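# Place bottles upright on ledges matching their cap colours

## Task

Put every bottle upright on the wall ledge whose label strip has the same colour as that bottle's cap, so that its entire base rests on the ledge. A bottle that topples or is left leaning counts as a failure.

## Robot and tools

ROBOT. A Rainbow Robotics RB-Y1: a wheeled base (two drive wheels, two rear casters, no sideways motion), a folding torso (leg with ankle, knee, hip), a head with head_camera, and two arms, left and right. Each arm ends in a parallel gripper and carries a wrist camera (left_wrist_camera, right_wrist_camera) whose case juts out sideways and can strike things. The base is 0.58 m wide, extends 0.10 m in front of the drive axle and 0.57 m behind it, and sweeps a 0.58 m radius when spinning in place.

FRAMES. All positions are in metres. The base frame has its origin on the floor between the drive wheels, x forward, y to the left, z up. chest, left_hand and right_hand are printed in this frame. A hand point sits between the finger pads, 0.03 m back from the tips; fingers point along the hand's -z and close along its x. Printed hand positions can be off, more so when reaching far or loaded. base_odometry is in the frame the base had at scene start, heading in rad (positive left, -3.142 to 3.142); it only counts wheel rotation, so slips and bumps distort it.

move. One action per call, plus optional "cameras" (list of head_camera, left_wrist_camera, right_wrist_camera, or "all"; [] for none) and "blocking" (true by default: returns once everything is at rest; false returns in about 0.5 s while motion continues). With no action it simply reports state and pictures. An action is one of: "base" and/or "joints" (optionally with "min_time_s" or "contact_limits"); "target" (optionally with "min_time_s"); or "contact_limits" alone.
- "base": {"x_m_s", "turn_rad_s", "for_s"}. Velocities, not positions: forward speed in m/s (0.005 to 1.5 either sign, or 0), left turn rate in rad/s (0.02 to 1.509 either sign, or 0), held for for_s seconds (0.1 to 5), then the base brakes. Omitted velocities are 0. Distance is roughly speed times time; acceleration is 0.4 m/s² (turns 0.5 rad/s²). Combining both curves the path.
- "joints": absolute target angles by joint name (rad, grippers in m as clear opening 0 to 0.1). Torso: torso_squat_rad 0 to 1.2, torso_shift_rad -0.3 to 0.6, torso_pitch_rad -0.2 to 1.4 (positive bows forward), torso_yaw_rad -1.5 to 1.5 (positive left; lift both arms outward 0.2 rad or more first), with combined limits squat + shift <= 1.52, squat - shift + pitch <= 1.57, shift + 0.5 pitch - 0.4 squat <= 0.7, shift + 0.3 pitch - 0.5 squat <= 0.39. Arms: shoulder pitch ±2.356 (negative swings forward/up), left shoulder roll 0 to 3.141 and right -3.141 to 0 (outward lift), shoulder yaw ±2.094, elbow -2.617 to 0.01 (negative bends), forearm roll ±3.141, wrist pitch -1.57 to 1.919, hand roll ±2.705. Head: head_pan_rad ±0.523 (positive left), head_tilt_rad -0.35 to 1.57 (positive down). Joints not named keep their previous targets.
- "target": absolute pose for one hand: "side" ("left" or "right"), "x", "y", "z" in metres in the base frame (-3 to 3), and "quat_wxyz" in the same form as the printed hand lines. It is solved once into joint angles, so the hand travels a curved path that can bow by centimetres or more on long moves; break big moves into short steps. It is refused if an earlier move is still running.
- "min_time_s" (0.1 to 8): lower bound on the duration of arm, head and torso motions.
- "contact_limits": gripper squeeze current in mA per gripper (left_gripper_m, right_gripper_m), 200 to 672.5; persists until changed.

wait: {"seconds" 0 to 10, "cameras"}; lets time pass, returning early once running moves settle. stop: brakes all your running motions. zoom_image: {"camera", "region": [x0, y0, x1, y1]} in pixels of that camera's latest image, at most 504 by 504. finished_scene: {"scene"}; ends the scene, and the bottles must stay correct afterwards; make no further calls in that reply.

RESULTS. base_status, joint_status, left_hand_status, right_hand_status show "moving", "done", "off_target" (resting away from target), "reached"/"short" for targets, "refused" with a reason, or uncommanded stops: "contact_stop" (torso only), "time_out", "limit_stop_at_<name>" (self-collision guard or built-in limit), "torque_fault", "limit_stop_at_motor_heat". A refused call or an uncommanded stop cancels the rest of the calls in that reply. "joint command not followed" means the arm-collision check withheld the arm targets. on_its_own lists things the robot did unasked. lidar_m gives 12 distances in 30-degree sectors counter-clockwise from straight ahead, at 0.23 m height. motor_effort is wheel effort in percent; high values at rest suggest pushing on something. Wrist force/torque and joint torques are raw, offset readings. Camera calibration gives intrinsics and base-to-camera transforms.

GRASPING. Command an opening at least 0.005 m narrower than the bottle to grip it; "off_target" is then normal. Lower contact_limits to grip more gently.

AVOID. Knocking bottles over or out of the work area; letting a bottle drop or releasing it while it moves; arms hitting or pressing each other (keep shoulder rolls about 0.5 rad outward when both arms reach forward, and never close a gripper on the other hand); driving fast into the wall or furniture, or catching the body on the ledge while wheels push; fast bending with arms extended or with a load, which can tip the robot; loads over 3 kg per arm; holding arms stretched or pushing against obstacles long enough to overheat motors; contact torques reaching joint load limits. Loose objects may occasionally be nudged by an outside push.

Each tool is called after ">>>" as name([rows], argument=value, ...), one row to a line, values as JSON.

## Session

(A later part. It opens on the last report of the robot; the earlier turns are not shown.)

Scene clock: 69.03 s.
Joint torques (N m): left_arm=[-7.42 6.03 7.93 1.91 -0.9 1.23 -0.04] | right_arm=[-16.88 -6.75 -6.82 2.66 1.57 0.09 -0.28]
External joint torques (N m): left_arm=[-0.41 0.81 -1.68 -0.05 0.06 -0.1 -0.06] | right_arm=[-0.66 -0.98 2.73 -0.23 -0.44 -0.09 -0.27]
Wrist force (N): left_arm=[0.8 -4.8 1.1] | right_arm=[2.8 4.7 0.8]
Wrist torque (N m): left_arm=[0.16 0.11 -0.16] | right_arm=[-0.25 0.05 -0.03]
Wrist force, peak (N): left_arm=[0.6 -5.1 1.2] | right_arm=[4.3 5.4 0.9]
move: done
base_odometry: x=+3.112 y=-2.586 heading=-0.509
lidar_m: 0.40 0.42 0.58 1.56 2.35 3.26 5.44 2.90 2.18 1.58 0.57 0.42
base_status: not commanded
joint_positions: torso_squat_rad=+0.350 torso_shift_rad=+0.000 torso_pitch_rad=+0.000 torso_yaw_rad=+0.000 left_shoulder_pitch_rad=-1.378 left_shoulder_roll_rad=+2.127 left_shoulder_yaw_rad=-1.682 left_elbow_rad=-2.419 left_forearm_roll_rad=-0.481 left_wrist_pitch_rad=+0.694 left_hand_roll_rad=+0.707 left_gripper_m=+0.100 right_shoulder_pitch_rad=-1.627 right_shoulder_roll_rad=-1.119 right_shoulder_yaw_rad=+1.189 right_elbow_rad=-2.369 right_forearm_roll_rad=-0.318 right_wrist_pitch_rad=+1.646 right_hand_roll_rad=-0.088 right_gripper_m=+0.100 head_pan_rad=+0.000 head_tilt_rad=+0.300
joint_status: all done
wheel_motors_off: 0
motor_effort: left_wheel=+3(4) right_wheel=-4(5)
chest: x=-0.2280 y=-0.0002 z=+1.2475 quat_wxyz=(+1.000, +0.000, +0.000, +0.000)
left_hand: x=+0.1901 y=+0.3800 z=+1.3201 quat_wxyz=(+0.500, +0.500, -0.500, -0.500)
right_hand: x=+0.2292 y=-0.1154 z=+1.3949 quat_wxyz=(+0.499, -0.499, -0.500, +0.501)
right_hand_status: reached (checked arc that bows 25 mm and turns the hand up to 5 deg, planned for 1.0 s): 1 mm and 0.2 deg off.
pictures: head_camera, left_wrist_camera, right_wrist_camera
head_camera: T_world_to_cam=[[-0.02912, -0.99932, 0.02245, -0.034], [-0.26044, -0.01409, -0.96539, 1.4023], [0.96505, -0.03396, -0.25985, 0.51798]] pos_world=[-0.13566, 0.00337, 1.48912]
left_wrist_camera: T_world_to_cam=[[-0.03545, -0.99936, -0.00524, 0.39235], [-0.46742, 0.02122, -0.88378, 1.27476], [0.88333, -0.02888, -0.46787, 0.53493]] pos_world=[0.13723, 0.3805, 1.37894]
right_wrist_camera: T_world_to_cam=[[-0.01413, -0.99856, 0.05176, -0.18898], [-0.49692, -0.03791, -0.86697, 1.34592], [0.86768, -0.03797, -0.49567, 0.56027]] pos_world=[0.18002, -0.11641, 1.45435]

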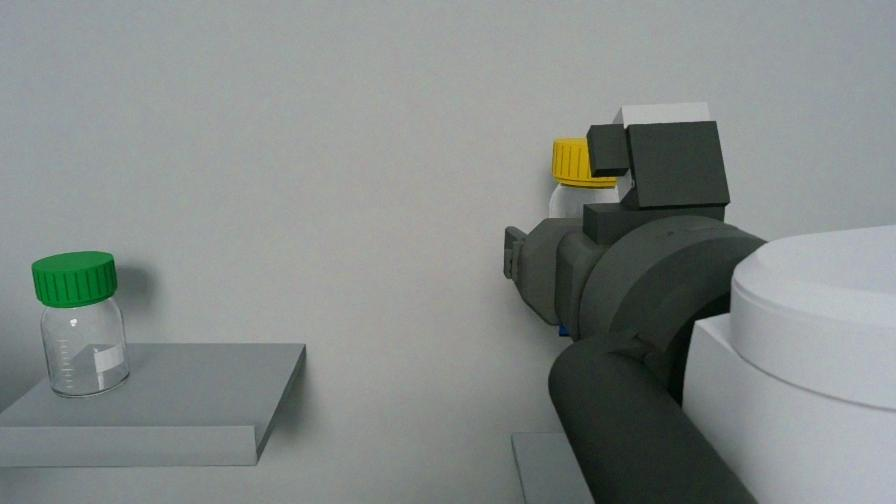

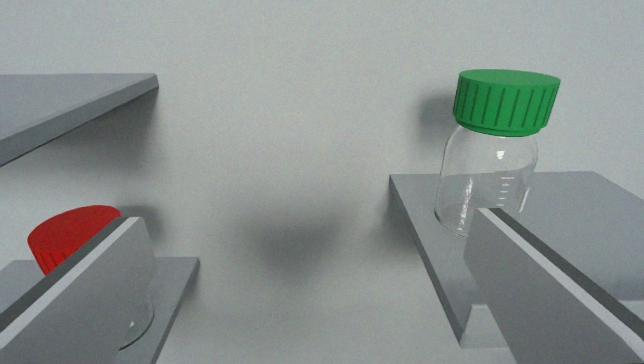

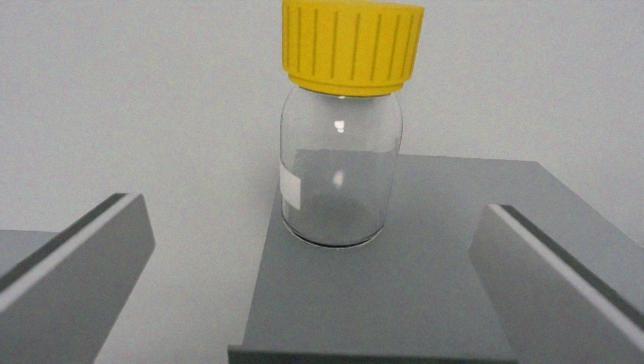

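>>> move(target={"side": "right", "x": 0.308, "y": -0.128, "z": 1.394, "quat_wxyz": [0.5417, -0.4545, -0.4545, 0.5417]}, min_time_s=1.2, cameras=["head_camera", "right_wrist_camera"])

Scene clock: 77.57 s.
Joint torques (N m): left_arm=[-7.33 5.91 8.53 1.84 -1.1 1.27 -0.07] | right_arm=[-17.9 -6.6 -10.71 2.69 1.81 -0.1 0.01]
External joint torques (N m): left_arm=[-0.32 0.69 -1.08 -0.13 -0.14 -0.06 -0.09] | right_arm=[1.05 0.14 0.09 -0.1 -0.14 0.12 0.02]
Wrist force (N): left_arm=[0.6 -5.0 1.3] | right_arm=[2.7 4.7 -1.0]
Wrist torque (N m): left_arm=[0.18 0.09 -0.17] | right_arm=[-0.23 0.04 -0.21]
Wrist force, peak (N): left_arm=[1.1 -5.3 1.1] | right_arm=[3.9 5.2 0.3]
move: done
base_odometry: x=+3.112 y=-2.586 heading=-0.509
lidar_m: 0.40 0.42 0.58 1.55 2.35 3.26 5.43 2.91 2.17 1.58 0.58 0.42
base_status: not commanded
joint_positions: torso_squat_rad=+0.350 torso_shift_rad=+0.000 torso_pitch_rad=+0.000 torso_yaw_rad=+0.000 left_shoulder_pitch_rad=-1.378 left_shoulder_roll_rad=+2.127 left_shoulder_yaw_rad=-1.682 left_elbow_rad=-2.419 left_forearm_roll_rad=-0.481 left_wrist_pitch_rad=+0.694 left_hand_roll_rad=+0.707 left_gripper_m=+0.100 right_shoulder_pitch_rad=-1.626 right_shoulder_roll_rad=-1.098 right_shoulder_yaw_rad=+1.144 right_elbow_rad=-2.003 right_forearm_roll_rad=-0.526 right_wrist_pitch_rad=+1.348 right_hand_roll_rad=+0.104 right_gripper_m=+0.100 head_pan_rad=+0.000 head_tilt_rad=+0.300
joint_status: all done
wheel_motors_off: 0
motor_effort: left_wheel=+3(4) right_wheel=-4(5)
chest: x=-0.2280 y=-0.0002 z=+1.2475 quat_wxyz=(+1.000, +0.000, +0.000, +0.000)
left_hand: x=+0.1901 y=+0.3800 z=+1.3201 quat_wxyz=(+0.500, +0.500, -0.500, -0.500)
right_hand: x=+0.3078 y=-0.1282 z=+1.3940 quat_wxyz=(+0.542, -0.455, -0.455, +0.541)
right_hand_status: reached (checked arc that bows 9 mm and turns the hand up to 10 deg, planned for 1.2 s): 0 mm and 0.0 deg off.
head_camera: T_world_to_cam=[[-0.02912, -0.99932, 0.02245, -0.034], [-0.26044, -0.01409, -0.96539, 1.4023], [0.96505, -0.03396, -0.25985, 0.51798]] pos_world=[-0.13566, 0.00337, 1.48912]
right_wrist_camera: T_world_to_cam=[[-0.00791, -0.99854, 0.05349, -0.20495], [-0.63904, -0.03609, -0.76833, 1.29021], [0.76914, -0.04026, -0.63782, 0.71935]] pos_world=[0.26959, -0.12912, 1.46108]

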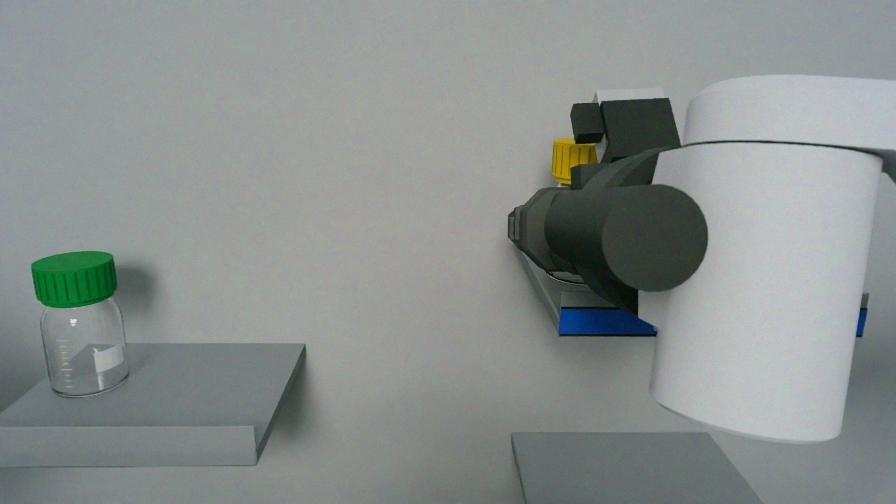

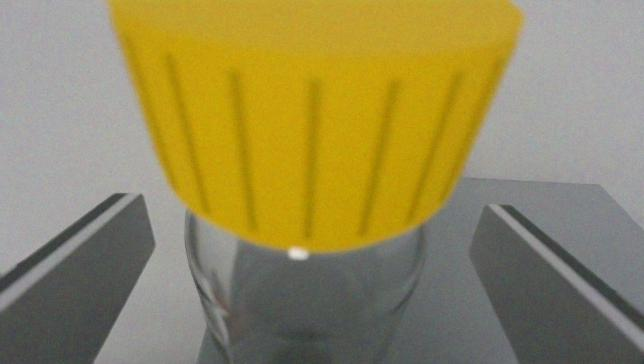

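>>> move(joints={"right_gripper_m": 0.042}, contact_limits={"right_gripper_m": 450, "left_gripper_m": 450}, cameras=["right_wrist_camera"])

Scene clock: 79.17 s.
Joint torques (N m): left_arm=[-7.47 5.9 8.15 1.94 -0.91 1.3 -0.02] | right_arm=[-18.31 -6.49 -11.1 2.49 1.82 -0.05 -0.05]
External joint torques (N m): left_arm=[-0.46 0.68 -1.47 -0.02 0.05 -0.03 -0.03] | right_arm=[0.65 0.24 -0.3 -0.29 -0.13 0.17 -0.04]
Wrist force (N): left_arm=[0.9 -4.8 1.1] | right_arm=[2.6 4.5 0.0]
Wrist torque (N m): left_arm=[0.16 0.09 -0.16] | right_arm=[-0.21 0.02 -0.19]
Wrist force, peak (N): left_arm=[0.9 -5.2 0.9] | right_arm=[4.6 4.8 -0.5]
move: off_target
base_odometry: x=+3.112 y=-2.586 heading=-0.509
lidar_m: 0.40 0.43 0.58 1.56 2.36 3.26 5.44 2.90 2.18 1.58 0.58 0.42
base_status: not commanded
joint_positions: torso_squat_rad=+0.350 torso_shift_rad=+0.000 torso_pitch_rad=+0.000 torso_yaw_rad=+0.000 left_shoulder_pitch_rad=-1.378 left_shoulder_roll_rad=+2.127 left_shoulder_yaw_rad=-1.682 left_elbow_rad=-2.419 left_forearm_roll_rad=-0.481 left_wrist_pitch_rad=+0.694 left_hand_roll_rad=+0.707 left_gripper_m=+0.100 right_shoulder_pitch_rad=-1.626 right_shoulder_roll_rad=-1.098 right_shoulder_yaw_rad=+1.144 right_elbow_rad=-2.003 right_forearm_roll_rad=-0.526 right_wrist_pitch_rad=+1.348 right_hand_roll_rad=+0.104 right_gripper_m=+0.055 head_pan_rad=+0.000 head_tilt_rad=+0.300
joint_status: right_gripper_m off_target (ended at +0.055, target +0.042)
wheel_motors_off: 0
motor_effort: left_wheel=+4(4) right_wheel=-2(5)
contact_limits: left_gripper_m 450 mA; right_gripper_m 450 mA
chest: x=-0.2280 y=-0.0002 z=+1.2475 quat_wxyz=(+1.000, +0.000, +0.000, +0.000)
left_hand: x=+0.1901 y=+0.3800 z=+1.3201 quat_wxyz=(+0.500, +0.500, -0.500, -0.500)
right_hand: x=+0.3078 y=-0.1282 z=+1.3940 quat_wxyz=(+0.542, -0.455, -0.455, +0.541)
right_wrist_camera: T_world_to_cam=[[-0.00784, -0.99854, 0.05343, -0.20487], [-0.63903, -0.03609, -0.76833, 1.29013], [0.76914, -0.04016, -0.63782, 0.7193]] pos_world=[0.26959, -0.12912, 1.46098]

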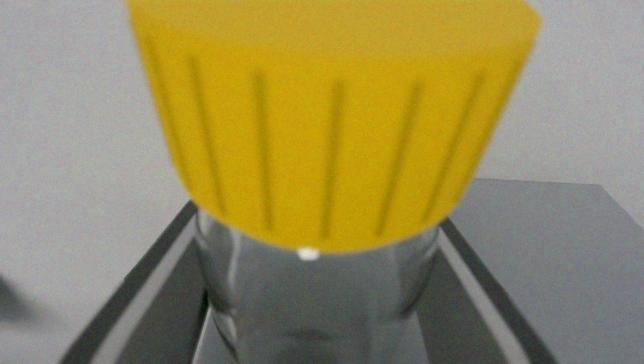

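>>> move(target={"side": "right", "x": 0.308, "y": -0.128, "z": 1.412, "quat_wxyz": [0.5417, -0.4545, -0.4545, 0.5417]})

>>> move(target={"side": "right", "x": 0.305, "y": -0.25, "z": 1.412, "quat_wxyz": [0.5417, -0.4545, -0.4545, 0.5417]})

>>> move(target={"side": "right", "x": 0.295, "y": -0.37, "z": 1.412, "quat_wxyz": [0.5417, -0.4545, -0.4545, 0.5417]}, cameras=["head_camera", "right_wrist_camera"])

Scene clock: 81.53 s.
Joint torques (N m): left_arm=[-7.35 6.08 8.47 1.7 -0.97 1.21 0.03] | right_arm=[-18.76 -7.53 -10.15 3 1.8 -0.18 -0.07]
External joint torques (N m): left_arm=[-0.34 0.86 -1.14 -0.26 -0.01 -0.12 0.01] | right_arm=[0.12 -0.92 0.53 0 -0.15 0.11 -0.06]
Wrist force (N): left_arm=[0.6 -4.9 1.2] | right_arm=[2.6 6.2 -0.2]
Wrist torque (N m): left_arm=[0.15 0.07 -0.16] | right_arm=[-0.25 0.01 -0.25]
Wrist force, peak (N): left_arm=[1.6 -5.0 1.0] | right_arm=[5.6 6.9 -0.5]
move: done
base_odometry: x=+3.112 y=-2.586 heading=-0.509
lidar_m: 0.40 0.42 0.58 1.56 2.36 3.26 5.43 2.91 2.18 1.59 0.58 0.42
base_status: not commanded
joint_positions: torso_squat_rad=+0.350 torso_shift_rad=+0.000 torso_pitch_rad=+0.000 torso_yaw_rad=+0.000 left_shoulder_pitch_rad=-1.378 left_shoulder_roll_rad=+2.127 left_shoulder_yaw_rad=-1.682 left_elbow_rad=-2.420 left_forearm_roll_rad=-0.481 left_wrist_pitch_rad=+0.694 left_hand_roll_rad=+0.707 left_gripper_m=+0.100 right_shoulder_pitch_rad=-1.659 right_shoulder_roll_rad=-1.102 right_shoulder_yaw_rad=+1.124 right_elbow_rad=-1.977 right_forearm_roll_rad=-0.572 right_wrist_pitch_rad=+1.346 right_hand_roll_rad=+0.139 right_gripper_m=+0.055 head_pan_rad=+0.000 head_tilt_rad=+0.300
joint_status: all done
wheel_motors_off: 0
motor_effort: left_wheel=+4(4) right_wheel=-4(5)
contact_limits: left_gripper_m 450 mA; right_gripper_m 450 mA
chest: x=-0.2280 y=-0.0002 z=+1.2475 quat_wxyz=(+1.000, +0.000, +0.000, +0.000)
left_hand: x=+0.1901 y=+0.3799 z=+1.3201 quat_wxyz=(+0.500, +0.500, -0.500, -0.500)
right_hand: x=+0.3074 y=-0.1279 z=+1.4118 quat_wxyz=(+0.541, -0.454, -0.456, +0.541)
right_hand_status: reached (checked arc that bows 0 mm and turns the hand up to 0 deg, planned for 0.2 s): 1 mm and 0.1 deg off.
pictures: none

Scene clock: 82.90 s.
Joint torques (N m): left_arm=[-7.36 6.23 7.94 1.89 -0.83 1.22 -0.16] | right_arm=[-16.1 -6.65 -11.37 2.87 1.87 -0.4 -0.02]
External joint torques (N m): left_arm=[-0.35 1 -1.67 -0.07 0.13 -0.11 -0.18] | right_arm=[-0.07 -0.21 -0.43 -0.47 0.2 0.07 -0.01]
Wrist force (N): left_arm=[0.8 -5.1 1.2] | right_arm=[3.6 6.0 -0.8]
Wrist torque (N m): left_arm=[0.19 0.10 -0.15] | right_arm=[-0.21 0.09 -0.19]
Wrist force, peak (N): left_arm=[1.2 -5.2 1.2] | right_arm=[4.8 6.7 -1.1]
move: done
base_odometry: x=+3.112 y=-2.586 heading=-0.509
lidar_m: 0.40 0.42 0.59 1.56 2.36 3.26 5.43 2.91 2.18 1.58 0.58 0.43
base_status: not commanded
joint_positions: torso_squat_rad=+0.350 torso_shift_rad=+0.000 torso_pitch_rad=+0.000 torso_yaw_rad=+0.000 left_shoulder_pitch_rad=-1.378 left_shoulder_roll_rad=+2.127 left_shoulder_yaw_rad=-1.682 left_elbow_rad=-2.420 left_forearm_roll_rad=-0.481 left_wrist_pitch_rad=+0.694 left_hand_roll_rad=+0.707 left_gripper_m=+0.100 right_shoulder_pitch_rad=-1.505 right_shoulder_roll_rad=-1.491 right_shoulder_yaw_rad=+1.088 right_elbow_rad=-2.042 right_forearm_roll_rad=-0.654 right_wrist_pitch_rad=+1.016 right_hand_roll_rad=+0.233 right_gripper_m=+0.055 head_pan_rad=+0.000 head_tilt_rad=+0.300
joint_status: all done
wheel_motors_off: 0
motor_effort: left_wheel=+4(4) right_wheel=-4(5)
contact_limits: left_gripper_m 450 mA; right_gripper_m 450 mA
chest: x=-0.2280 y=-0.0002 z=+1.2475 quat_wxyz=(+1.000, +0.000, +0.000, +0.000)
left_hand: x=+0.1901 y=+0.3799 z=+1.3201 quat_wxyz=(+0.500, +0.500, -0.500, -0.500)
right_hand: x=+0.3048 y=-0.2502 z=+1.4121 quat_wxyz=(+0.542, -0.456, -0.454, +0.541)
right_hand_status: reached (checked arc that bows 8 mm and turns the hand up to 2 deg, planned for 0.7 s): 0 mm and 0.2 deg off.
pictures: none

Scene clock: 84.37 s.
Joint torques (N m): left_arm=[-7.17 5.78 8.26 1.97 -1.03 1.28 0.17] | right_arm=[-12.89 -7.48 -10.12 3.28 1.18 -0.65 0.03]
External joint torques (N m): left_arm=[-0.16 0.56 -1.35 0 -0.07 -0.04 0.15] | right_arm=[0.08 -0.03 1.26 -0.37 0.12 0.13 0.04]
Wrist force (N): left_arm=[0.9 -4.8 1.1] | right_arm=[3.2 5.3 -0.3]
Wrist torque (N m): left_arm=[0.17 0.10 -0.18] | right_arm=[-0.14 0.09 -0.19]
Wrist force, peak (N): left_arm=[0.5 -5.2 1.3] | right_arm=[4.4 6.8 -1.0]
move: done
base_odometry: x=+3.112 y=-2.586 heading=-0.509
lidar_m: 0.40 0.42 0.59 1.56 2.36 3.27 5.43 2.91 2.18 1.58 0.58 0.42
base_status: not commanded
joint_positions: torso_squat_rad=+0.350 torso_shift_rad=+0.000 torso_pitch_rad=+0.000 torso_yaw_rad=+0.000 left_shoulder_pitch_rad=-1.378 left_shoulder_roll_rad=+2.127 left_shoulder_yaw_rad=-1.682 left_elbow_rad=-2.420 left_forearm_roll_rad=-0.481 left_wrist_pitch_rad=+0.694 left_hand_roll_rad=+0.707 left_gripper_m=+0.100 right_shoulder_pitch_rad=-1.373 right_shoulder_roll_rad=-1.802 right_shoulder_yaw_rad=+1.121 right_elbow_rad=-1.936 right_forearm_roll_rad=-0.799 right_wrist_pitch_rad=+0.589 right_hand_roll_rad=+0.394 right_gripper_m=+0.055 head_pan_rad=+0.000 head_tilt_rad=+0.300
joint_status: all done
wheel_motors_off: 0
motor_effort: left_wheel=+4(4) right_wheel=-5(5)
contact_limits: left_gripper_m 450 mA; right_gripper_m 450 mA
chest: x=-0.2280 y=-0.0002 z=+1.2475 quat_wxyz=(+1.000, +0.000, +0.000, +0.000)
left_hand: x=+0.1901 y=+0.3799 z=+1.3202 quat_wxyz=(+0.500, +0.500, -0.500, -0.500)
right_hand: x=+0.2946 y=-0.3702 z=+1.4127 quat_wxyz=(+0.541, -0.457, -0.456, +0.539)
right_hand_status: reached (checked arc that bows 12 mm and turns the hand up to 2 deg, planned for 0.6 s): 1 mm and 0.5 deg off.
head_camera: T_world_to_cam=[[-0.02915, -0.99933, 0.02235, -0.03396], [-0.26043, -0.01399, -0.96539, 1.4023], [0.96505, -0.03396, -0.25985, 0.51798]] pos_world=[-0.13566, 0.00327, 1.48912]
right_wrist_camera: T_world_to_cam=[[-0.01237, -0.99854, 0.05251, -0.445], [-0.63388, -0.03278, -0.77273, 1.2933], [0.77333, -0.04284, -0.63255, 0.72207]] pos_world=[0.25589, -0.37102, 1.47949]

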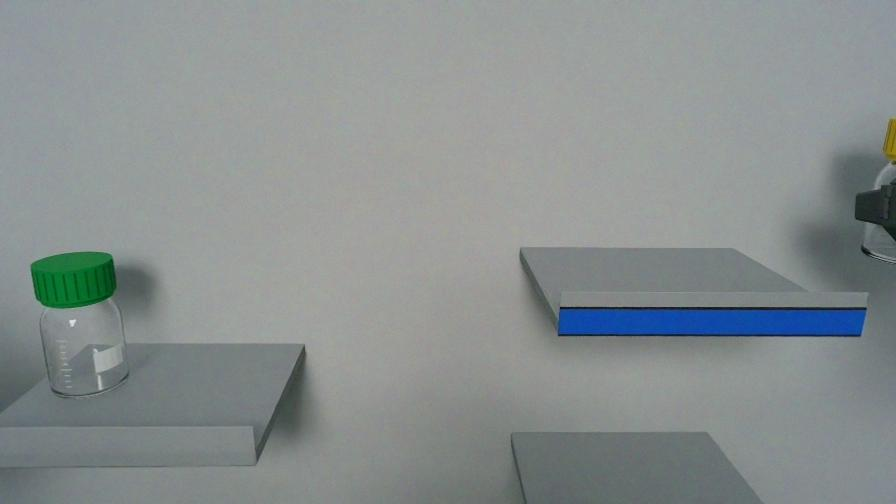

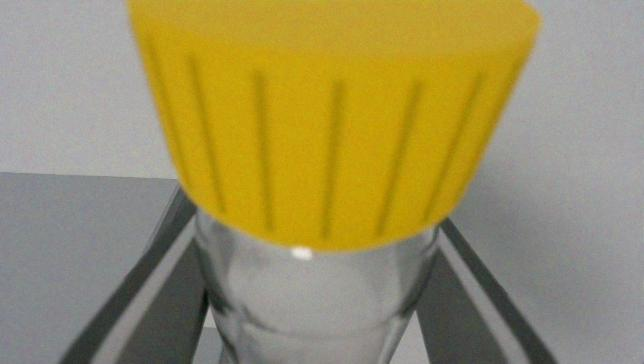

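>>> move(target={"side": "right", "x": 0.285, "y": -0.375, "z": 1.31, "quat_wxyz": [0.5417, -0.4545, -0.4545, 0.5417]})

>>> move(target={"side": "right", "x": 0.285, "y": -0.37, "z": 1.218, "quat_wxyz": [0.5417, -0.4545, -0.4545, 0.5417]})

>>> move(target={"side": "right", "x": 0.285, "y": -0.28, "z": 1.218, "quat_wxyz": [0.5417, -0.4545, -0.4545, 0.5417]}, cameras=["head_camera", "right_wrist_camera"])

Scene clock: 86.13 s.
Joint torques (N m): left_arm=[-7.53 6.45 8.43 1.86 -0.89 1.25 -0.01] | right_arm=[-13.04 -12.37 -9.87 2.93 0.88 0.41 0.23]
External joint torques (N m): left_arm=[-0.52 1.23 -1.18 -0.11 0.07 -0.07 -0.02] | right_arm=[-0.47 -1.99 1.52 0.21 -0.08 0.1 0.24]
Wrist force (N): left_arm=[1.0 -5.0 1.0] | right_arm=[3.0 6.0 -0.9]
Wrist torque (N m): left_arm=[0.17 0.12 -0.14] | right_arm=[-0.21 0.10 -0.03]
Wrist force, peak (N): left_arm=[0.8 -5.2 1.0] | right_arm=[3.0 8.4 -0.2]
move: done
base_odometry: x=+3.112 y=-2.586 heading=-0.509
lidar_m: 0.40 0.42 0.59 1.56 2.36 3.25 5.43 2.90 2.18 1.58 0.59 0.43
base_status: not commanded
joint_positions: torso_squat_rad=+0.350 torso_shift_rad=+0.000 torso_pitch_rad=+0.000 torso_yaw_rad=+0.000 left_shoulder_pitch_rad=-1.378 left_shoulder_roll_rad=+2.127 left_shoulder_yaw_rad=-1.682 left_elbow_rad=-2.420 left_forearm_roll_rad=-0.481 left_wrist_pitch_rad=+0.694 left_hand_roll_rad=+0.707 left_gripper_m=+0.100 right_shoulder_pitch_rad=-1.128 right_shoulder_roll_rad=-1.813 right_shoulder_yaw_rad=+1.210 right_elbow_rad=-2.066 right_forearm_roll_rad=-0.172 right_wrist_pitch_rad=+0.542 right_hand_roll_rad=-0.163 right_gripper_m=+0.055 head_pan_rad=+0.000 head_tilt_rad=+0.300
joint_status: all done
wheel_motors_off: 0
motor_effort: left_wheel=+4(4) right_wheel=-3(5)
contact_limits: left_gripper_m 450 mA; right_gripper_m 450 mA
chest: x=-0.2280 y=-0.0002 z=+1.2475 quat_wxyz=(+1.000, +0.000, +0.000, +0.000)
left_hand: x=+0.1901 y=+0.3799 z=+1.3202 quat_wxyz=(+0.500, +0.500, -0.500, -0.500)
right_hand: x=+0.2850 y=-0.3745 z=+1.3102 quat_wxyz=(+0.543, -0.452, -0.453, +0.544)
right_hand_status: reached (checked arc that bows 8 mm and turns the hand up to 2 deg, planned for 0.7 s): 0 mm and 0.4 deg off.
pictures: none

Scene clock: 87.07 s.
Joint torques (N m): left_arm=[-7.27 6.24 8.35 1.86 -0.9 1.29 0.12] | right_arm=[-14.27 -14.59 -9.7 1.15 0.87 1.1 0.16]
External joint torques (N m): left_arm=[-0.26 1.01 -1.26 -0.11 0.06 -0.03 0.1] | right_arm=[-0.83 -2.04 1.36 0.17 -0.1 0.16 0.16]
Wrist force (N): left_arm=[1.0 -5.1 0.8] | right_arm=[3.2 6.0 -1.0]
Wrist torque (N m): left_arm=[0.19 0.12 -0.17] | right_arm=[-0.24 0.00 -0.08]
Wrist force, peak (N): left_arm=[0.9 -5.1 1.1] | right_arm=[3.3 8.4 -0.9]
move: done
base_odometry: x=+3.112 y=-2.586 heading=-0.509
lidar_m: 0.40 0.42 0.58 1.56 2.35 3.26 5.44 2.91 2.18 1.59 0.58 0.42
base_status: not commanded
joint_positions: torso_squat_rad=+0.350 torso_shift_rad=+0.000 torso_pitch_rad=+0.000 torso_yaw_rad=+0.000 left_shoulder_pitch_rad=-1.378 left_shoulder_roll_rad=+2.127 left_shoulder_yaw_rad=-1.682 left_elbow_rad=-2.419 left_forearm_roll_rad=-0.481 left_wrist_pitch_rad=+0.694 left_hand_roll_rad=+0.707 left_gripper_m=+0.100 right_shoulder_pitch_rad=-0.929 right_shoulder_roll_rad=-1.676 right_shoulder_yaw_rad=+1.276 right_elbow_rad=-2.050 right_forearm_roll_rad=+0.297 right_wrist_pitch_rad=+0.661 right_hand_roll_rad=-0.497 right_gripper_m=+0.055 head_pan_rad=+0.000 head_tilt_rad=+0.300
joint_status: all done
wheel_motors_off: 0
motor_effort: left_wheel=+4(4) right_wheel=-4(5)
contact_limits: left_gripper_m 450 mA; right_gripper_m 450 mA
chest: x=-0.2280 y=-0.0002 z=+1.2475 quat_wxyz=(+1.000, +0.000, +0.000, +0.000)
left_hand: x=+0.1901 y=+0.3799 z=+1.3201 quat_wxyz=(+0.500, +0.500, -0.500, -0.500)
right_hand: x=+0.2847 y=-0.3696 z=+1.2178 quat_wxyz=(+0.543, -0.453, -0.453, +0.543)
right_hand_status: reached (checked arc that bows 5 mm and turns the hand up to 2 deg, planned for 0.6 s): 1 mm and 0.3 deg off.
pictures: none

Scene clock: 88.23 s.
Joint torques (N m): left_arm=[-7.27 6.34 8.21 1.63 -0.91 1.27 0.03] | right_arm=[-15.36 -12.39 -9.53 0.31 1.79 0.37 -0.31]
External joint torques (N m): left_arm=[-0.26 1.12 -1.4 -0.34 0.05 -0.06 0.01] | right_arm=[-0.28 -2.08 1.39 0.44 0.24 -0.18 -0.3]
Wrist force (N): left_arm=[0.8 -4.9 1.1] | right_arm=[3.2 6.3 -0.8]
Wrist torque (N m): left_arm=[0.19 0.12 -0.17] | right_arm=[-0.23 0.03 -0.17]
Wrist force, peak (N): left_arm=[0.7 -5.4 1.0] | right_arm=[4.0 7.4 -0.2]
move: done
base_odometry: x=+3.112 y=-2.586 heading=-0.509
lidar_m: 0.40 0.43 0.59 1.55 2.36 3.26 5.44 2.91 2.17 1.59 0.58 0.43
base_status: not commanded
joint_positions: torso_squat_rad=+0.350 torso_shift_rad=+0.000 torso_pitch_rad=+0.000 torso_yaw_rad=+0.000 left_shoulder_pitch_rad=-1.378 left_shoulder_roll_rad=+2.127 left_shoulder_yaw_rad=-1.682 left_elbow_rad=-2.419 left_forearm_roll_rad=-0.481 left_wrist_pitch_rad=+0.694 left_hand_roll_rad=+0.707 left_gripper_m=+0.100 right_shoulder_pitch_rad=-1.027 right_shoulder_roll_rad=-1.476 right_shoulder_yaw_rad=+1.277 right_elbow_rad=-2.187 right_forearm_roll_rad=+0.127 right_wrist_pitch_rad=+0.973 right_hand_roll_rad=-0.283 right_gripper_m=+0.055 head_pan_rad=+0.000 head_tilt_rad=+0.300
joint_status: all done
wheel_motors_off: 0
motor_effort: left_wheel=+4(4) right_wheel=-4(5)
contact_limits: left_gripper_m 450 mA; right_gripper_m 450 mA
chest: x=-0.2280 y=-0.0002 z=+1.2475 quat_wxyz=(+1.000, +0.000, +0.000, +0.000)
left_hand: x=+0.1901 y=+0.3799 z=+1.3201 quat_wxyz=(+0.500, +0.500, -0.500, -0.500)
right_hand: x=+0.2849 y=-0.2799 z=+1.2178 quat_wxyz=(+0.542, -0.454, -0.455, +0.542)
right_hand_status: reached (checked arc that bows 4 mm and turns the hand up to 1 deg, planned for 0.5 s): 0 mm and 0.1 deg off.
head_camera: T_world_to_cam=[[-0.02915, -0.99933, 0.02235, -0.03396], [-0.26052, -0.01399, -0.96537, 1.40225], [0.96503, -0.03396, -0.25994, 0.51811]] pos_world=[-0.13566, 0.00327, 1.48912]
right_wrist_camera: T_world_to_cam=[[-0.00686, -0.99855, 0.05345, -0.3474], [-0.63983, -0.0367, -0.76764, 1.13386], [0.76849, -0.03947, -0.63865, 0.61992]] pos_world=[0.24669, -0.28082, 1.28488]

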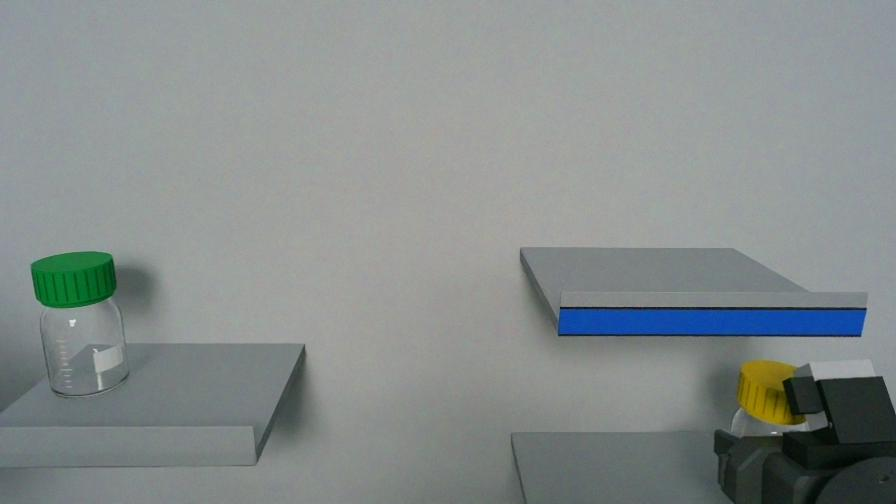

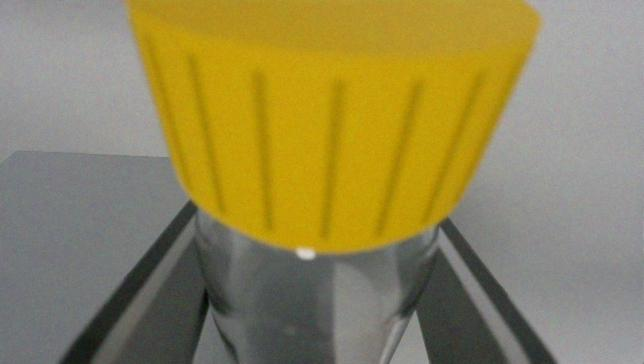

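>>> move(target={"side": "right", "x": 0.285, "y": -0.18, "z": 1.217, "quat_wxyz": [0.5417, -0.4545, -0.4545, 0.5417]}, cameras=["head_camera", "right_wrist_camera"])

>>> move(target={"side": "right", "x": 0.285, "y": -0.18, "z": 1.207, "quat_wxyz": [0.5417, -0.4545, -0.4545, 0.5417]}, min_time_s=0.6)

>>> wait(seconds=0.2)

Scene clock: 90.03 s.
Joint torques (N m): left_arm=[-7.44 6.01 8.26 1.96 -0.9 1.23 0.04] | right_arm=[-17.4 -10.37 -10.17 -0.79 1.99 0.04 -0.05]
External joint torques (N m): left_arm=[-0.42 0.78 -1.34 -0.01 0.06 -0.09 0.03] | right_arm=[0.01 -2.16 0.66 0.26 0.08 -0.25 -0.05]
Wrist force (N): left_arm=[0.8 -4.8 0.9] | right_arm=[2.5 6.8 -0.3]
Wrist torque (N m): left_arm=[0.16 0.11 -0.16] | right_arm=[-0.28 -0.01 -0.20]
Wrist force, peak (N): left_arm=[0.6 -5.5 1.1] | right_arm=[4.6 6.9 -0.7]
move: done
base_odometry: x=+3.112 y=-2.586 heading=-0.509
lidar_m: 0.40 0.42 0.59 1.55 2.36 3.26 5.43 2.91 2.18 1.58 0.58 0.43
base_status: not commanded
joint_positions: torso_squat_rad=+0.350 torso_shift_rad=+0.000 torso_pitch_rad=+0.000 torso_yaw_rad=+0.000 left_shoulder_pitch_rad=-1.378 left_shoulder_roll_rad=+2.127 left_shoulder_yaw_rad=-1.682 left_elbow_rad=-2.420 left_forearm_roll_rad=-0.481 left_wrist_pitch_rad=+0.694 left_hand_roll_rad=+0.707 left_gripper_m=+0.100 right_shoulder_pitch_rad=-1.129 right_shoulder_roll_rad=-1.153 right_shoulder_yaw_rad=+1.275 right_elbow_rad=-2.201 right_forearm_roll_rad=+0.049 right_wrist_pitch_rad=+1.304 right_hand_roll_rad=-0.149 right_gripper_m=+0.055 head_pan_rad=+0.000 head_tilt_rad=+0.300
joint_status: all done
wheel_motors_off: 0
motor_effort: left_wheel=+4(5) right_wheel=-3(5)
contact_limits: left_gripper_m 450 mA; right_gripper_m 450 mA
chest: x=-0.2280 y=-0.0002 z=+1.2475 quat_wxyz=(+1.000, +0.000, +0.000, +0.000)
left_hand: x=+0.1901 y=+0.3800 z=+1.3201 quat_wxyz=(+0.500, +0.500, -0.500, -0.500)
right_hand: x=+0.2847 y=-0.1799 z=+1.2168 quat_wxyz=(+0.542, -0.454, -0.454, +0.542)
right_hand_status: reached (checked arc that bows 6 mm and turns the hand up to 1 deg, planned for 0.7 s): 0 mm and 0.1 deg off.
head_camera: T_world_to_cam=[[-0.02915, -0.99933, 0.02235, -0.03397], [-0.26052, -0.014, -0.96537, 1.40225], [0.96503, -0.03396, -0.25994, 0.51811]] pos_world=[-0.13566, 0.00327, 1.48912]
right_wrist_camera: T_world_to_cam=[[-0.00686, -0.99854, 0.05359, -0.24767], [-0.64, -0.0368, -0.76749, 1.13653], [0.76834, -0.03956, -0.63881, 0.62354]] pos_world=[0.24659, -0.18082, 1.28388]

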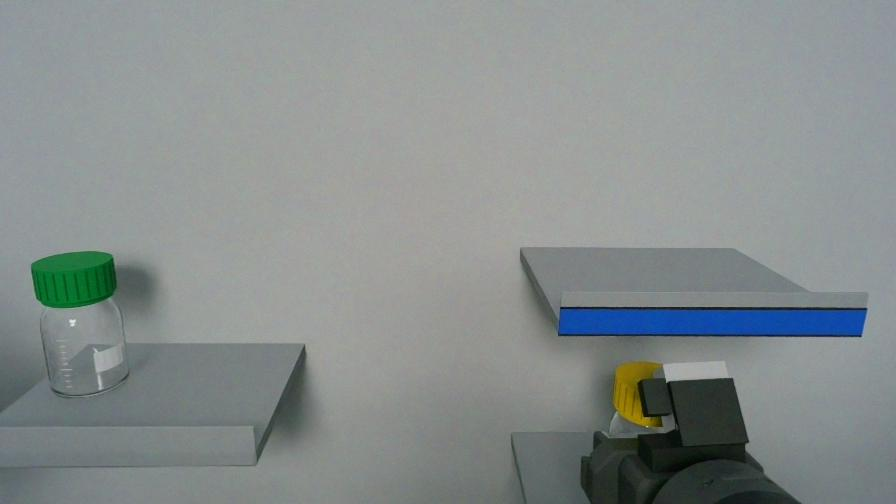

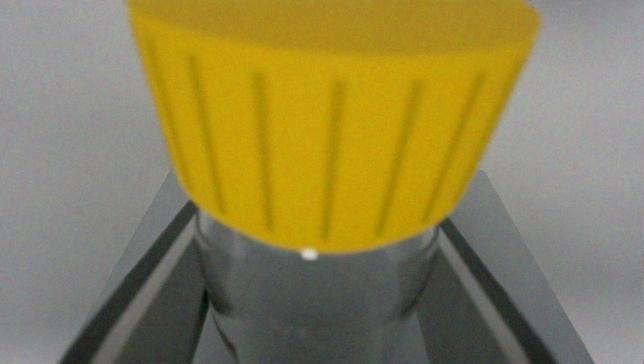

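Scene clock: 90.97 s.
Joint torques (N m): left_arm=[-7.16 6.21 8.43 1.78 -1.03 1.2 -0.12] | right_arm=[-15.78 -8.13 -7.97 -0.6 2.37 0.15 -0.14]
External joint torques (N m): left_arm=[-0.14 0.99 -1.18 -0.19 -0.07 -0.13 -0.14] | right_arm=[1.64 0.13 2.83 0.66 0.47 -0.15 -0.14]
Wrist force (N): left_arm=[0.9 -4.8 0.9] | right_arm=[3.2 5.7 -1.0]
Wrist torque (N m): left_arm=[0.15 0.12 -0.17] | right_arm=[-0.14 0.10 -0.03]
Wrist force, peak (N): left_arm=[0.9 -5.1 1.2] | right_arm=[2.6 6.7 -0.8]
move: done
base_odometry: x=+3.112 y=-2.586 heading=-0.509
lidar_m: 0.40 0.42 0.58 1.56 2.35 3.26 5.44 2.90 2.19 1.58 0.59 0.43
base_status: not commanded
joint_positions: torso_squat_rad=+0.350 torso_shift_rad=+0.000 torso_pitch_rad=+0.000 torso_yaw_rad=+0.000 left_shoulder_pitch_rad=-1.378 left_shoulder_roll_rad=+2.127 left_shoulder_yaw_rad=-1.682 left_elbow_rad=-2.420 left_forearm_roll_rad=-0.481 left_wrist_pitch_rad=+0.694 left_hand_roll_rad=+0.707 left_gripper_m=+0.100 right_shoulder_pitch_rad=-1.111 right_shoulder_roll_rad=-1.141 right_shoulder_yaw_rad=+1.288 right_elbow_rad=-2.190 right_forearm_roll_rad=+0.081 right_wrist_pitch_rad=+1.302 right_hand_roll_rad=-0.162 right_gripper_m=+0.055 head_pan_rad=+0.000 head_tilt_rad=+0.300
joint_status: all done
wheel_motors_off: 0
motor_effort: left_wheel=+4(5) right_wheel=-3(5)
contact_limits: left_gripper_m 450 mA; right_gripper_m 450 mA
chest: x=-0.2280 y=-0.0002 z=+1.2475 quat_wxyz=(+1.000, +0.000, +0.000, +0.000)
left_hand: x=+0.1901 y=+0.3800 z=+1.3201 quat_wxyz=(+0.500, +0.500, -0.500, -0.500)
right_hand: x=+0.2848 y=-0.1800 z=+1.2073 quat_wxyz=(+0.542, -0.454, -0.454, +0.542)
right_hand_status: reached (checked arc that bows 0 mm and turns the hand up to 0 deg, planned for 0.6 s): 0 mm and 0.0 deg off.
pictures: none

Scene clock: 91.17 s.
Joint torques (N m): left_arm=[-7.4 5.92 8.16 1.83 -0.97 1.18 -0.09] | right_arm=[-15.6 -8.08 -7.47 -0.88 2.26 0.27 -0.19]
External joint torques (N m): left_arm=[-0.38 0.69 -1.45 -0.13 -0.01 -0.14 -0.11] | right_arm=[1.82 0.18 3.33 0.38 0.36 -0.04 -0.18]
Wrist force (N): left_arm=[0.9 -4.9 1.1] | right_arm=[2.5 6.6 -1.1]
Wrist torque (N m): left_arm=[0.16 0.11 -0.16] | right_arm=[-0.23 0.01 -0.01]
Wrist force, peak (N): left_arm=[0.8 -5.1 1.3] | right_arm=[3.2 6.5 -1.0]
base_odometry: x=+3.112 y=-2.586 heading=-0.509
lidar_m: 0.40 0.42 0.59 1.56 2.35 3.26 5.44 2.90 2.17 1.58 0.59 0.42
base_status: not commanded
joint_positions: torso_squat_rad=+0.350 torso_shift_rad=+0.000 torso_pitch_rad=+0.000 torso_yaw_rad=+0.000 left_shoulder_pitch_rad=-1.378 left_shoulder_roll_rad=+2.127 left_shoulder_yaw_rad=-1.682 left_elbow_rad=-2.420 left_forearm_roll_rad=-0.481 left_wrist_pitch_rad=+0.694 left_hand_roll_rad=+0.707 left_gripper_m=+0.100 right_shoulder_pitch_rad=-1.111 right_shoulder_roll_rad=-1.141 right_shoulder_yaw_rad=+1.288 right_elbow_rad=-2.190 right_forearm_roll_rad=+0.081 right_wrist_pitch_rad=+1.302 right_hand_roll_rad=-0.162 right_gripper_m=+0.055 head_pan_rad=+0.000 head_tilt_rad=+0.300
joint_status: all done
wheel_motors_off: 0
motor_effort: left_wheel=+5(5) right_wheel=-4(5)
contact_limits: left_gripper_m 450 mA; right_gripper_m 450 mA
chest: x=-0.2280 y=-0.0002 z=+1.2475 quat_wxyz=(+1.000, +0.000, +0.000, +0.000)
left_hand: x=+0.1901 y=+0.3800 z=+1.3201 quat_wxyz=(+0.500, +0.500, -0.500, -0.500)
right_hand: x=+0.2848 y=-0.1800 z=+1.2073 quat_wxyz=(+0.542, -0.454, -0.454, +0.542)
right_hand_status: reached (checked arc that bows 0 mm and turns the hand up to 0 deg, planned for 0.6 s): 0 mm and 0.0 deg off.
wait: 0.20 s; no rest
pictures: none

>>> move(target={"side": "right", "x": 0.285, "y": -0.18, "z": 1.203, "quat_wxyz": [0.5417, -0.4545, -0.4545, 0.5417]}, min_time_s=0.4)

>>> wait(seconds=0.1)

>>> wait(seconds=0.1, cameras=["head_camera", "right_wrist_camera"])

Scene clock: 92.27 s.
Joint torques (N m): left_arm=[-7.09 5.91 8.41 1.72 -0.97 1.33 0.09] | right_arm=[-15.59 -8.14 -7.92 -0.66 2.16 0.22 -0.08]
External joint torques (N m): left_arm=[-0.07 0.69 -1.2 -0.25 -0.01 0 0.07] | right_arm=[1.85 0.14 2.87 0.68 0.26 -0.1 -0.07]
Wrist force (N): left_arm=[0.8 -4.8 1.0] | right_arm=[3.3 5.8 -1.6]
Wrist torque (N m): left_arm=[0.16 0.09 -0.16] | right_arm=[-0.16 0.05 -0.02]
Wrist force, peak (N): left_arm=[0.6 -5.2 1.0] | right_arm=[3.5 6.8 -0.1]
move: done
base_odometry: x=+3.112 y=-2.586 heading=-0.509
lidar_m: 0.40 0.42 0.58 1.55 2.36 3.26 5.43 2.91 2.18 1.58 0.57 0.42
base_status: not commanded
joint_positions: torso_squat_rad=+0.350 torso_shift_rad=+0.000 torso_pitch_rad=+0.000 torso_yaw_rad=+0.000 left_shoulder_pitch_rad=-1.378 left_shoulder_roll_rad=+2.127 left_shoulder_yaw_rad=-1.682 left_elbow_rad=-2.420 left_forearm_roll_rad=-0.481 left_wrist_pitch_rad=+0.694 left_hand_roll_rad=+0.707 left_gripper_m=+0.100 right_shoulder_pitch_rad=-1.103 right_shoulder_roll_rad=-1.135 right_shoulder_yaw_rad=+1.294 right_elbow_rad=-2.184 right_forearm_roll_rad=+0.095 right_wrist_pitch_rad=+1.301 right_hand_roll_rad=-0.168 right_gripper_m=+0.055 head_pan_rad=+0.000 head_tilt_rad=+0.300
joint_status: all done
wheel_motors_off: 0
motor_effort: left_wheel=+4(4) right_wheel=-5(5)
contact_limits: left_gripper_m 450 mA; right_gripper_m 450 mA
chest: x=-0.2280 y=-0.0002 z=+1.2475 quat_wxyz=(+1.000, +0.000, +0.000, +0.000)
left_hand: x=+0.1901 y=+0.3800 z=+1.3201 quat_wxyz=(+0.500, +0.500, -0.500, -0.500)
right_hand: x=+0.2850 y=-0.1801 z=+1.2033 quat_wxyz=(+0.542, -0.455, -0.455, +0.542)
right_hand_status: reached (checked arc that bows 0 mm and turns the hand up to 0 deg, planned for 0.4 s): 0 mm and 0.0 deg off.
pictures: none

Scene clock: 92.37 s.
Joint torques (N m): left_arm=[-7.34 5.92 8.29 1.86 -0.96 1.34 -0.05] | right_arm=[-15.84 -8.29 -7.64 -0.99 2 0.11 -0.3]
External joint torques (N m): left_arm=[-0.33 0.7 -1.32 -0.1 0 0.02 -0.06] | right_arm=[1.6 -0.02 3.15 0.35 0.1 -0.22 -0.29]
Wrist force (N): left_arm=[0.6 -5.2 1.0] | right_arm=[3.0 5.9 -0.4]
Wrist torque (N m): left_arm=[0.18 0.07 -0.16] | right_arm=[-0.19 0.04 -0.02]
Wrist force, peak (N): left_arm=[0.6 -5.2 1.0] | right_arm=[3.2 6.6 -0.3]
base_odometry: x=+3.112 y=-2.586 heading=-0.509
lidar_m: 0.40 0.42 0.59 1.56 2.36 3.26 5.44 2.92 2.17 1.58 0.58 0.42
base_status: not commanded
joint_positions: torso_squat_rad=+0.350 torso_shift_rad=+0.000 torso_pitch_rad=+0.000 torso_yaw_rad=+0.000 left_shoulder_pitch_rad=-1.378 left_shoulder_roll_rad=+2.127 left_shoulder_yaw_rad=-1.682 left_elbow_rad=-2.420 left_forearm_roll_rad=-0.481 left_wrist_pitch_rad=+0.694 left_hand_roll_rad=+0.707 left_gripper_m=+0.100 right_shoulder_pitch_rad=-1.103 right_shoulder_roll_rad=-1.135 right_shoulder_yaw_rad=+1.294 right_elbow_rad=-2.184 right_forearm_roll_rad=+0.095 right_wrist_pitch_rad=+1.301 right_hand_roll_rad=-0.168 right_gripper_m=+0.055 head_pan_rad=+0.000 head_tilt_rad=+0.300
joint_status: all done
wheel_motors_off: 0
motor_effort: left_wheel=+4(4) right_wheel=-4(5)
contact_limits: left_gripper_m 450 mA; right_gripper_m 450 mA
chest: x=-0.2280 y=-0.0002 z=+1.2475 quat_wxyz=(+1.000, +0.000, +0.000, +0.000)
left_hand: x=+0.1901 y=+0.3800 z=+1.3201 quat_wxyz=(+0.500, +0.500, -0.500, -0.500)
right_hand: x=+0.2850 y=-0.1801 z=+1.2033 quat_wxyz=(+0.542, -0.455, -0.455, +0.542)
right_hand_status: reached (checked arc that bows 0 mm and turns the hand up to 0 deg, planned for 0.4 s): 0 mm and 0.0 deg off.
wait: 0.10 s; no rest
pictures: none

Scene clock: 92.47 s.
Joint torques (N m): left_arm=[-7.02 6.06 8.22 1.77 -1.02 1.35 -0.05] | right_arm=[-15.82 -8.35 -7.92 -0.77 2.08 0.26 -0.22]
External joint torques (N m): left_arm=[-0.01 0.83 -1.39 -0.19 -0.06 0.02 -0.06] | right_arm=[1.62 -0.08 2.87 0.57 0.19 -0.06 -0.21]
Wrist force (N): left_arm=[0.8 -4.8 1.0] | right_arm=[3.1 5.8 -0.2]
Wrist torque (N m): left_arm=[0.16 0.10 -0.15] | right_arm=[-0.20 0.06 -0.02]
Wrist force, peak (N): left_arm=[0.7 -5.2 1.3] | right_arm=[2.8 6.1 -0.9]
base_odometry: x=+3.112 y=-2.586 heading=-0.509
lidar_m: 0.40 0.43 0.59 1.56 2.36 3.26 5.44 2.91 2.19 1.59 0.58 0.42
base_status: not commanded
joint_positions: torso_squat_rad=+0.350 torso_shift_rad=+0.000 torso_pitch_rad=+0.000 torso_yaw_rad=+0.000 left_shoulder_pitch_rad=-1.378 left_shoulder_roll_rad=+2.127 left_shoulder_yaw_rad=-1.682 left_elbow_rad=-2.420 left_forearm_roll_rad=-0.481 left_wrist_pitch_rad=+0.694 left_hand_roll_rad=+0.707 left_gripper_m=+0.100 right_shoulder_pitch_rad=-1.103 right_shoulder_roll_rad=-1.135 right_shoulder_yaw_rad=+1.294 right_elbow_rad=-2.184 right_forearm_roll_rad=+0.095 right_wrist_pitch_rad=+1.301 right_hand_roll_rad=-0.168 right_gripper_m=+0.055 head_pan_rad=+0.000 head_tilt_rad=+0.300
joint_status: all done
wheel_motors_off: 0
motor_effort: left_wheel=+4(4) right_wheel=-4(5)
contact_limits: left_gripper_m 450 mA; right_gripper_m 450 mA
chest: x=-0.2280 y=-0.0002 z=+1.2475 quat_wxyz=(+1.000, +0.000, +0.000, +0.000)
left_hand: x=+0.1901 y=+0.3800 z=+1.3201 quat_wxyz=(+0.500, +0.500, -0.500, -0.500)
right_hand: x=+0.2850 y=-0.1801 z=+1.2033 quat_wxyz=(+0.542, -0.455, -0.455, +0.542)
right_hand_status: reached (checked arc that bows 0 mm and turns the hand up to 0 deg, planned for 0.4 s): 0 mm and 0.0 deg off.
wait: 0.10 s; no rest
head_camera: T_world_to_cam=[[-0.02915, -0.99933, 0.02235, -0.03397], [-0.26052, -0.014, -0.96537, 1.40225], [0.96503, -0.03396, -0.25994, 0.51811]] pos_world=[-0.13566, 0.00327, 1.48912]
right_wrist_camera: T_world_to_cam=[[-0.00777, -0.99853, 0.05364, -0.24698], [-0.63931, -0.03629, -0.76809, 1.12697], [0.76891, -0.04026, -0.63809, 0.61357]] pos_world=[0.24679, -0.18102, 1.27038]

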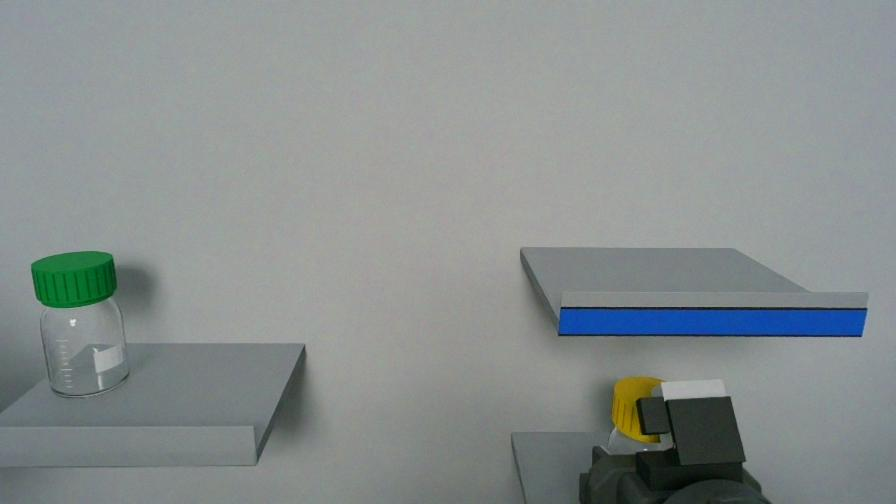

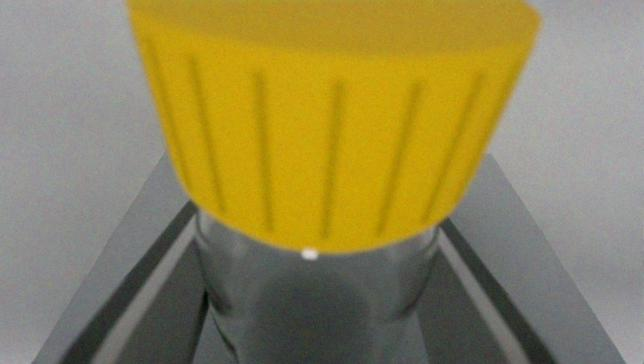

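>>> move(target={"side": "right", "x": 0.285, "y": -0.18, "z": 1.200, "quat_wxyz": [0.5417, -0.4545, -0.4545, 0.5417]}, min_time_s=0.4)

>>> wait(seconds=0.1)

>>> wait(seconds=0.1, cameras=["right_wrist_camera"])

Scene clock: 93.67 s.
Joint torques (N m): left_arm=[-7.11 5.74 7.93 1.81 -0.92 1.19 -0.03] | right_arm=[-13.12 -7.34 -6.35 -0.63 0.85 0.17 -0.42]
External joint torques (N m): left_arm=[-0.1 0.52 -1.68 -0.15 0.04 -0.13 -0.05] | right_arm=[4.33 0.94 4.43 0.77 -1.05 -0.16 -0.41]
Wrist force (N): left_arm=[1.0 -4.8 1.1] | right_arm=[1.1 -0.7 3.0]
Wrist torque (N m): left_arm=[0.15 0.12 -0.16] | right_arm=[-0.31 0.01 0.17]
Wrist force, peak (N): left_arm=[0.7 -5.1 1.2] | right_arm=[3.4 6.7 -0.1]
move: done
base_odometry: x=+3.112 y=-2.586 heading=-0.509
lidar_m: 0.40 0.43 0.58 1.55 2.35 3.26 5.43 2.90 2.18 1.58 0.58 0.42
base_status: not commanded
joint_positions: torso_squat_rad=+0.350 torso_shift_rad=+0.000 torso_pitch_rad=+0.000 torso_yaw_rad=+0.000 left_shoulder_pitch_rad=-1.378 left_shoulder_roll_rad=+2.127 left_shoulder_yaw_rad=-1.682 left_elbow_rad=-2.420 left_forearm_roll_rad=-0.481 left_wrist_pitch_rad=+0.694 left_hand_roll_rad=+0.707 left_gripper_m=+0.100 right_shoulder_pitch_rad=-1.098 right_shoulder_roll_rad=-1.131 right_shoulder_yaw_rad=+1.297 right_elbow_rad=-2.180 right_forearm_roll_rad=+0.105 right_wrist_pitch_rad=+1.300 right_hand_roll_rad=-0.172 right_gripper_m=+0.055 head_pan_rad=+0.000 head_tilt_rad=+0.300
joint_status: all done
wheel_motors_off: 0
motor_effort: left_wheel=+4(5) right_wheel=-4(5)
contact_limits: left_gripper_m 450 mA; right_gripper_m 450 mA
chest: x=-0.2280 y=-0.0002 z=+1.2475 quat_wxyz=(+1.000, +0.000, +0.000, +0.000)
left_hand: x=+0.1901 y=+0.3800 z=+1.3201 quat_wxyz=(+0.500, +0.500, -0.500, -0.500)
right_hand: x=+0.2851 y=-0.1800 z=+1.2009 quat_wxyz=(+0.541, -0.455, -0.455, +0.541)
right_hand_status: reached (checked arc that bows 0 mm and turns the hand up to 0 deg, planned for 0.4 s): 1 mm and 0.1 deg off.
pictures: none

Scene clock: 93.77 s.
Joint torques (N m): left_arm=[-7.39 5.93 8.55 1.84 -1.04 1.38 -0.07] | right_arm=[-13.78 -6.98 -6.15 -0.99 0.74 0.07 -0.16]
External joint torques (N m): left_arm=[-0.38 0.71 -1.06 -0.13 -0.08 0.06 -0.08] | right_arm=[3.66 1.3 4.63 0.41 -1.15 -0.26 -0.15]
Wrist force (N): left_arm=[1.0 -5.0 1.1] | right_arm=[2.3 -0.2 1.8]
Wrist torque (N m): left_arm=[0.18 0.15 -0.17] | right_arm=[-0.40 0.11 0.17]
Wrist force, peak (N): left_arm=[0.8 -5.2 1.0] | right_arm=[2.1 -0.3 2.8]
base_odometry: x=+3.112 y=-2.586 heading=-0.509
lidar_m: 0.40 0.43 0.59 1.56 2.36 3.26 5.43 2.91 2.17 1.58 0.58 0.43
base_status: not commanded
joint_positions: torso_squat_rad=+0.350 torso_shift_rad=+0.000 torso_pitch_rad=+0.000 torso_yaw_rad=+0.000 left_shoulder_pitch_rad=-1.378 left_shoulder_roll_rad=+2.127 left_shoulder_yaw_rad=-1.682 left_elbow_rad=-2.420 left_forearm_roll_rad=-0.481 left_wrist_pitch_rad=+0.694 left_hand_roll_rad=+0.707 left_gripper_m=+0.100 right_shoulder_pitch_rad=-1.098 right_shoulder_roll_rad=-1.131 right_shoulder_yaw_rad=+1.297 right_elbow_rad=-2.180 right_forearm_roll_rad=+0.105 right_wrist_pitch_rad=+1.300 right_hand_roll_rad=-0.172 right_gripper_m=+0.055 head_pan_rad=+0.000 head_tilt_rad=+0.300
joint_status: all done
wheel_motors_off: 0
motor_effort: left_wheel=+5(5) right_wheel=-4(5)
contact_limits: left_gripper_m 450 mA; right_gripper_m 450 mA
chest: x=-0.2280 y=-0.0002 z=+1.2475 quat_wxyz=(+1.000, +0.000, +0.000, +0.000)
left_hand: x=+0.1901 y=+0.3800 z=+1.3201 quat_wxyz=(+0.500, +0.500, -0.500, -0.500)
right_hand: x=+0.2851 y=-0.1800 z=+1.2009 quat_wxyz=(+0.541, -0.455, -0.455, +0.541)
right_hand_status: reached (checked arc that bows 0 mm and turns the hand up to 0 deg, planned for 0.4 s): 1 mm and 0.1 deg off.
wait: 0.10 s; no rest
pictures: none

Scene clock: 93.87 s.
Joint torques (N m): left_arm=[-7.17 5.67 8.32 1.89 -0.85 1.33 -0.01] | right_arm=[-13.98 -7.37 -6.33 -0.81 0.86 0.05 -0.27]
External joint torques (N m): left_arm=[-0.16 0.45 -1.29 -0.08 0.11 0.01 -0.03] | right_arm=[3.47 0.91 4.45 0.59 -1.04 -0.28 -0.26]
Wrist force (N): left_arm=[0.6 -5.1 1.0] | right_arm=[2.9 -0.8 1.9]
Wrist torque (N m): left_arm=[0.18 0.08 -0.17] | right_arm=[-0.23 0.22 0.18]
Wrist force, peak (N): left_arm=[0.8 -5.1 0.9] | right_arm=[3.0 -0.7 2.6]
base_odometry: x=+3.112 y=-2.586 heading=-0.509
lidar_m: 0.40 0.42 0.59 1.56 2.36 3.26 5.44 2.91 2.18 1.58 0.59 0.43
base_status: not commanded
joint_positions: torso_squat_rad=+0.350 torso_shift_rad=+0.000 torso_pitch_rad=+0.000 torso_yaw_rad=+0.000 left_shoulder_pitch_rad=-1.378 left_shoulder_roll_rad=+2.127 left_shoulder_yaw_rad=-1.682 left_elbow_rad=-2.420 left_forearm_roll_rad=-0.481 left_wrist_pitch_rad=+0.694 left_hand_roll_rad=+0.707 left_gripper_m=+0.100 right_shoulder_pitch_rad=-1.098 right_shoulder_roll_rad=-1.131 right_shoulder_yaw_rad=+1.297 right_elbow_rad=-2.180 right_forearm_roll_rad=+0.105 right_wrist_pitch_rad=+1.300 right_hand_roll_rad=-0.172 right_gripper_m=+0.055 head_pan_rad=+0.000 head_tilt_rad=+0.300
joint_status: all done
wheel_motors_off: 0
motor_effort: left_wheel=+4(5) right_wheel=-3(5)
contact_limits: left_gripper_m 450 mA; right_gripper_m 450 mA
chest: x=-0.2280 y=-0.0002 z=+1.2475 quat_wxyz=(+1.000, +0.000, +0.000, +0.000)
left_hand: x=+0.1901 y=+0.3800 z=+1.3201 quat_wxyz=(+0.500, +0.500, -0.500, -0.500)
right_hand: x=+0.2851 y=-0.1800 z=+1.2009 quat_wxyz=(+0.541, -0.455, -0.455, +0.541)
right_hand_status: reached (checked arc that bows 0 mm and turns the hand up to 0 deg, planned for 0.4 s): 1 mm and 0.1 deg off.
wait: 0.10 s; no rest
right_wrist_camera: T_world_to_cam=[[-0.00783, -0.99854, 0.0535, -0.24665], [-0.63816, -0.03619, -0.76906, 1.12601], [0.76987, -0.04016, -0.63694, 0.6103]] pos_world=[0.24679, -0.18102, 1.26788]

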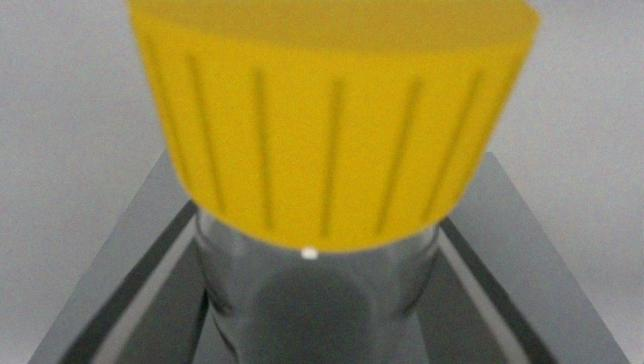

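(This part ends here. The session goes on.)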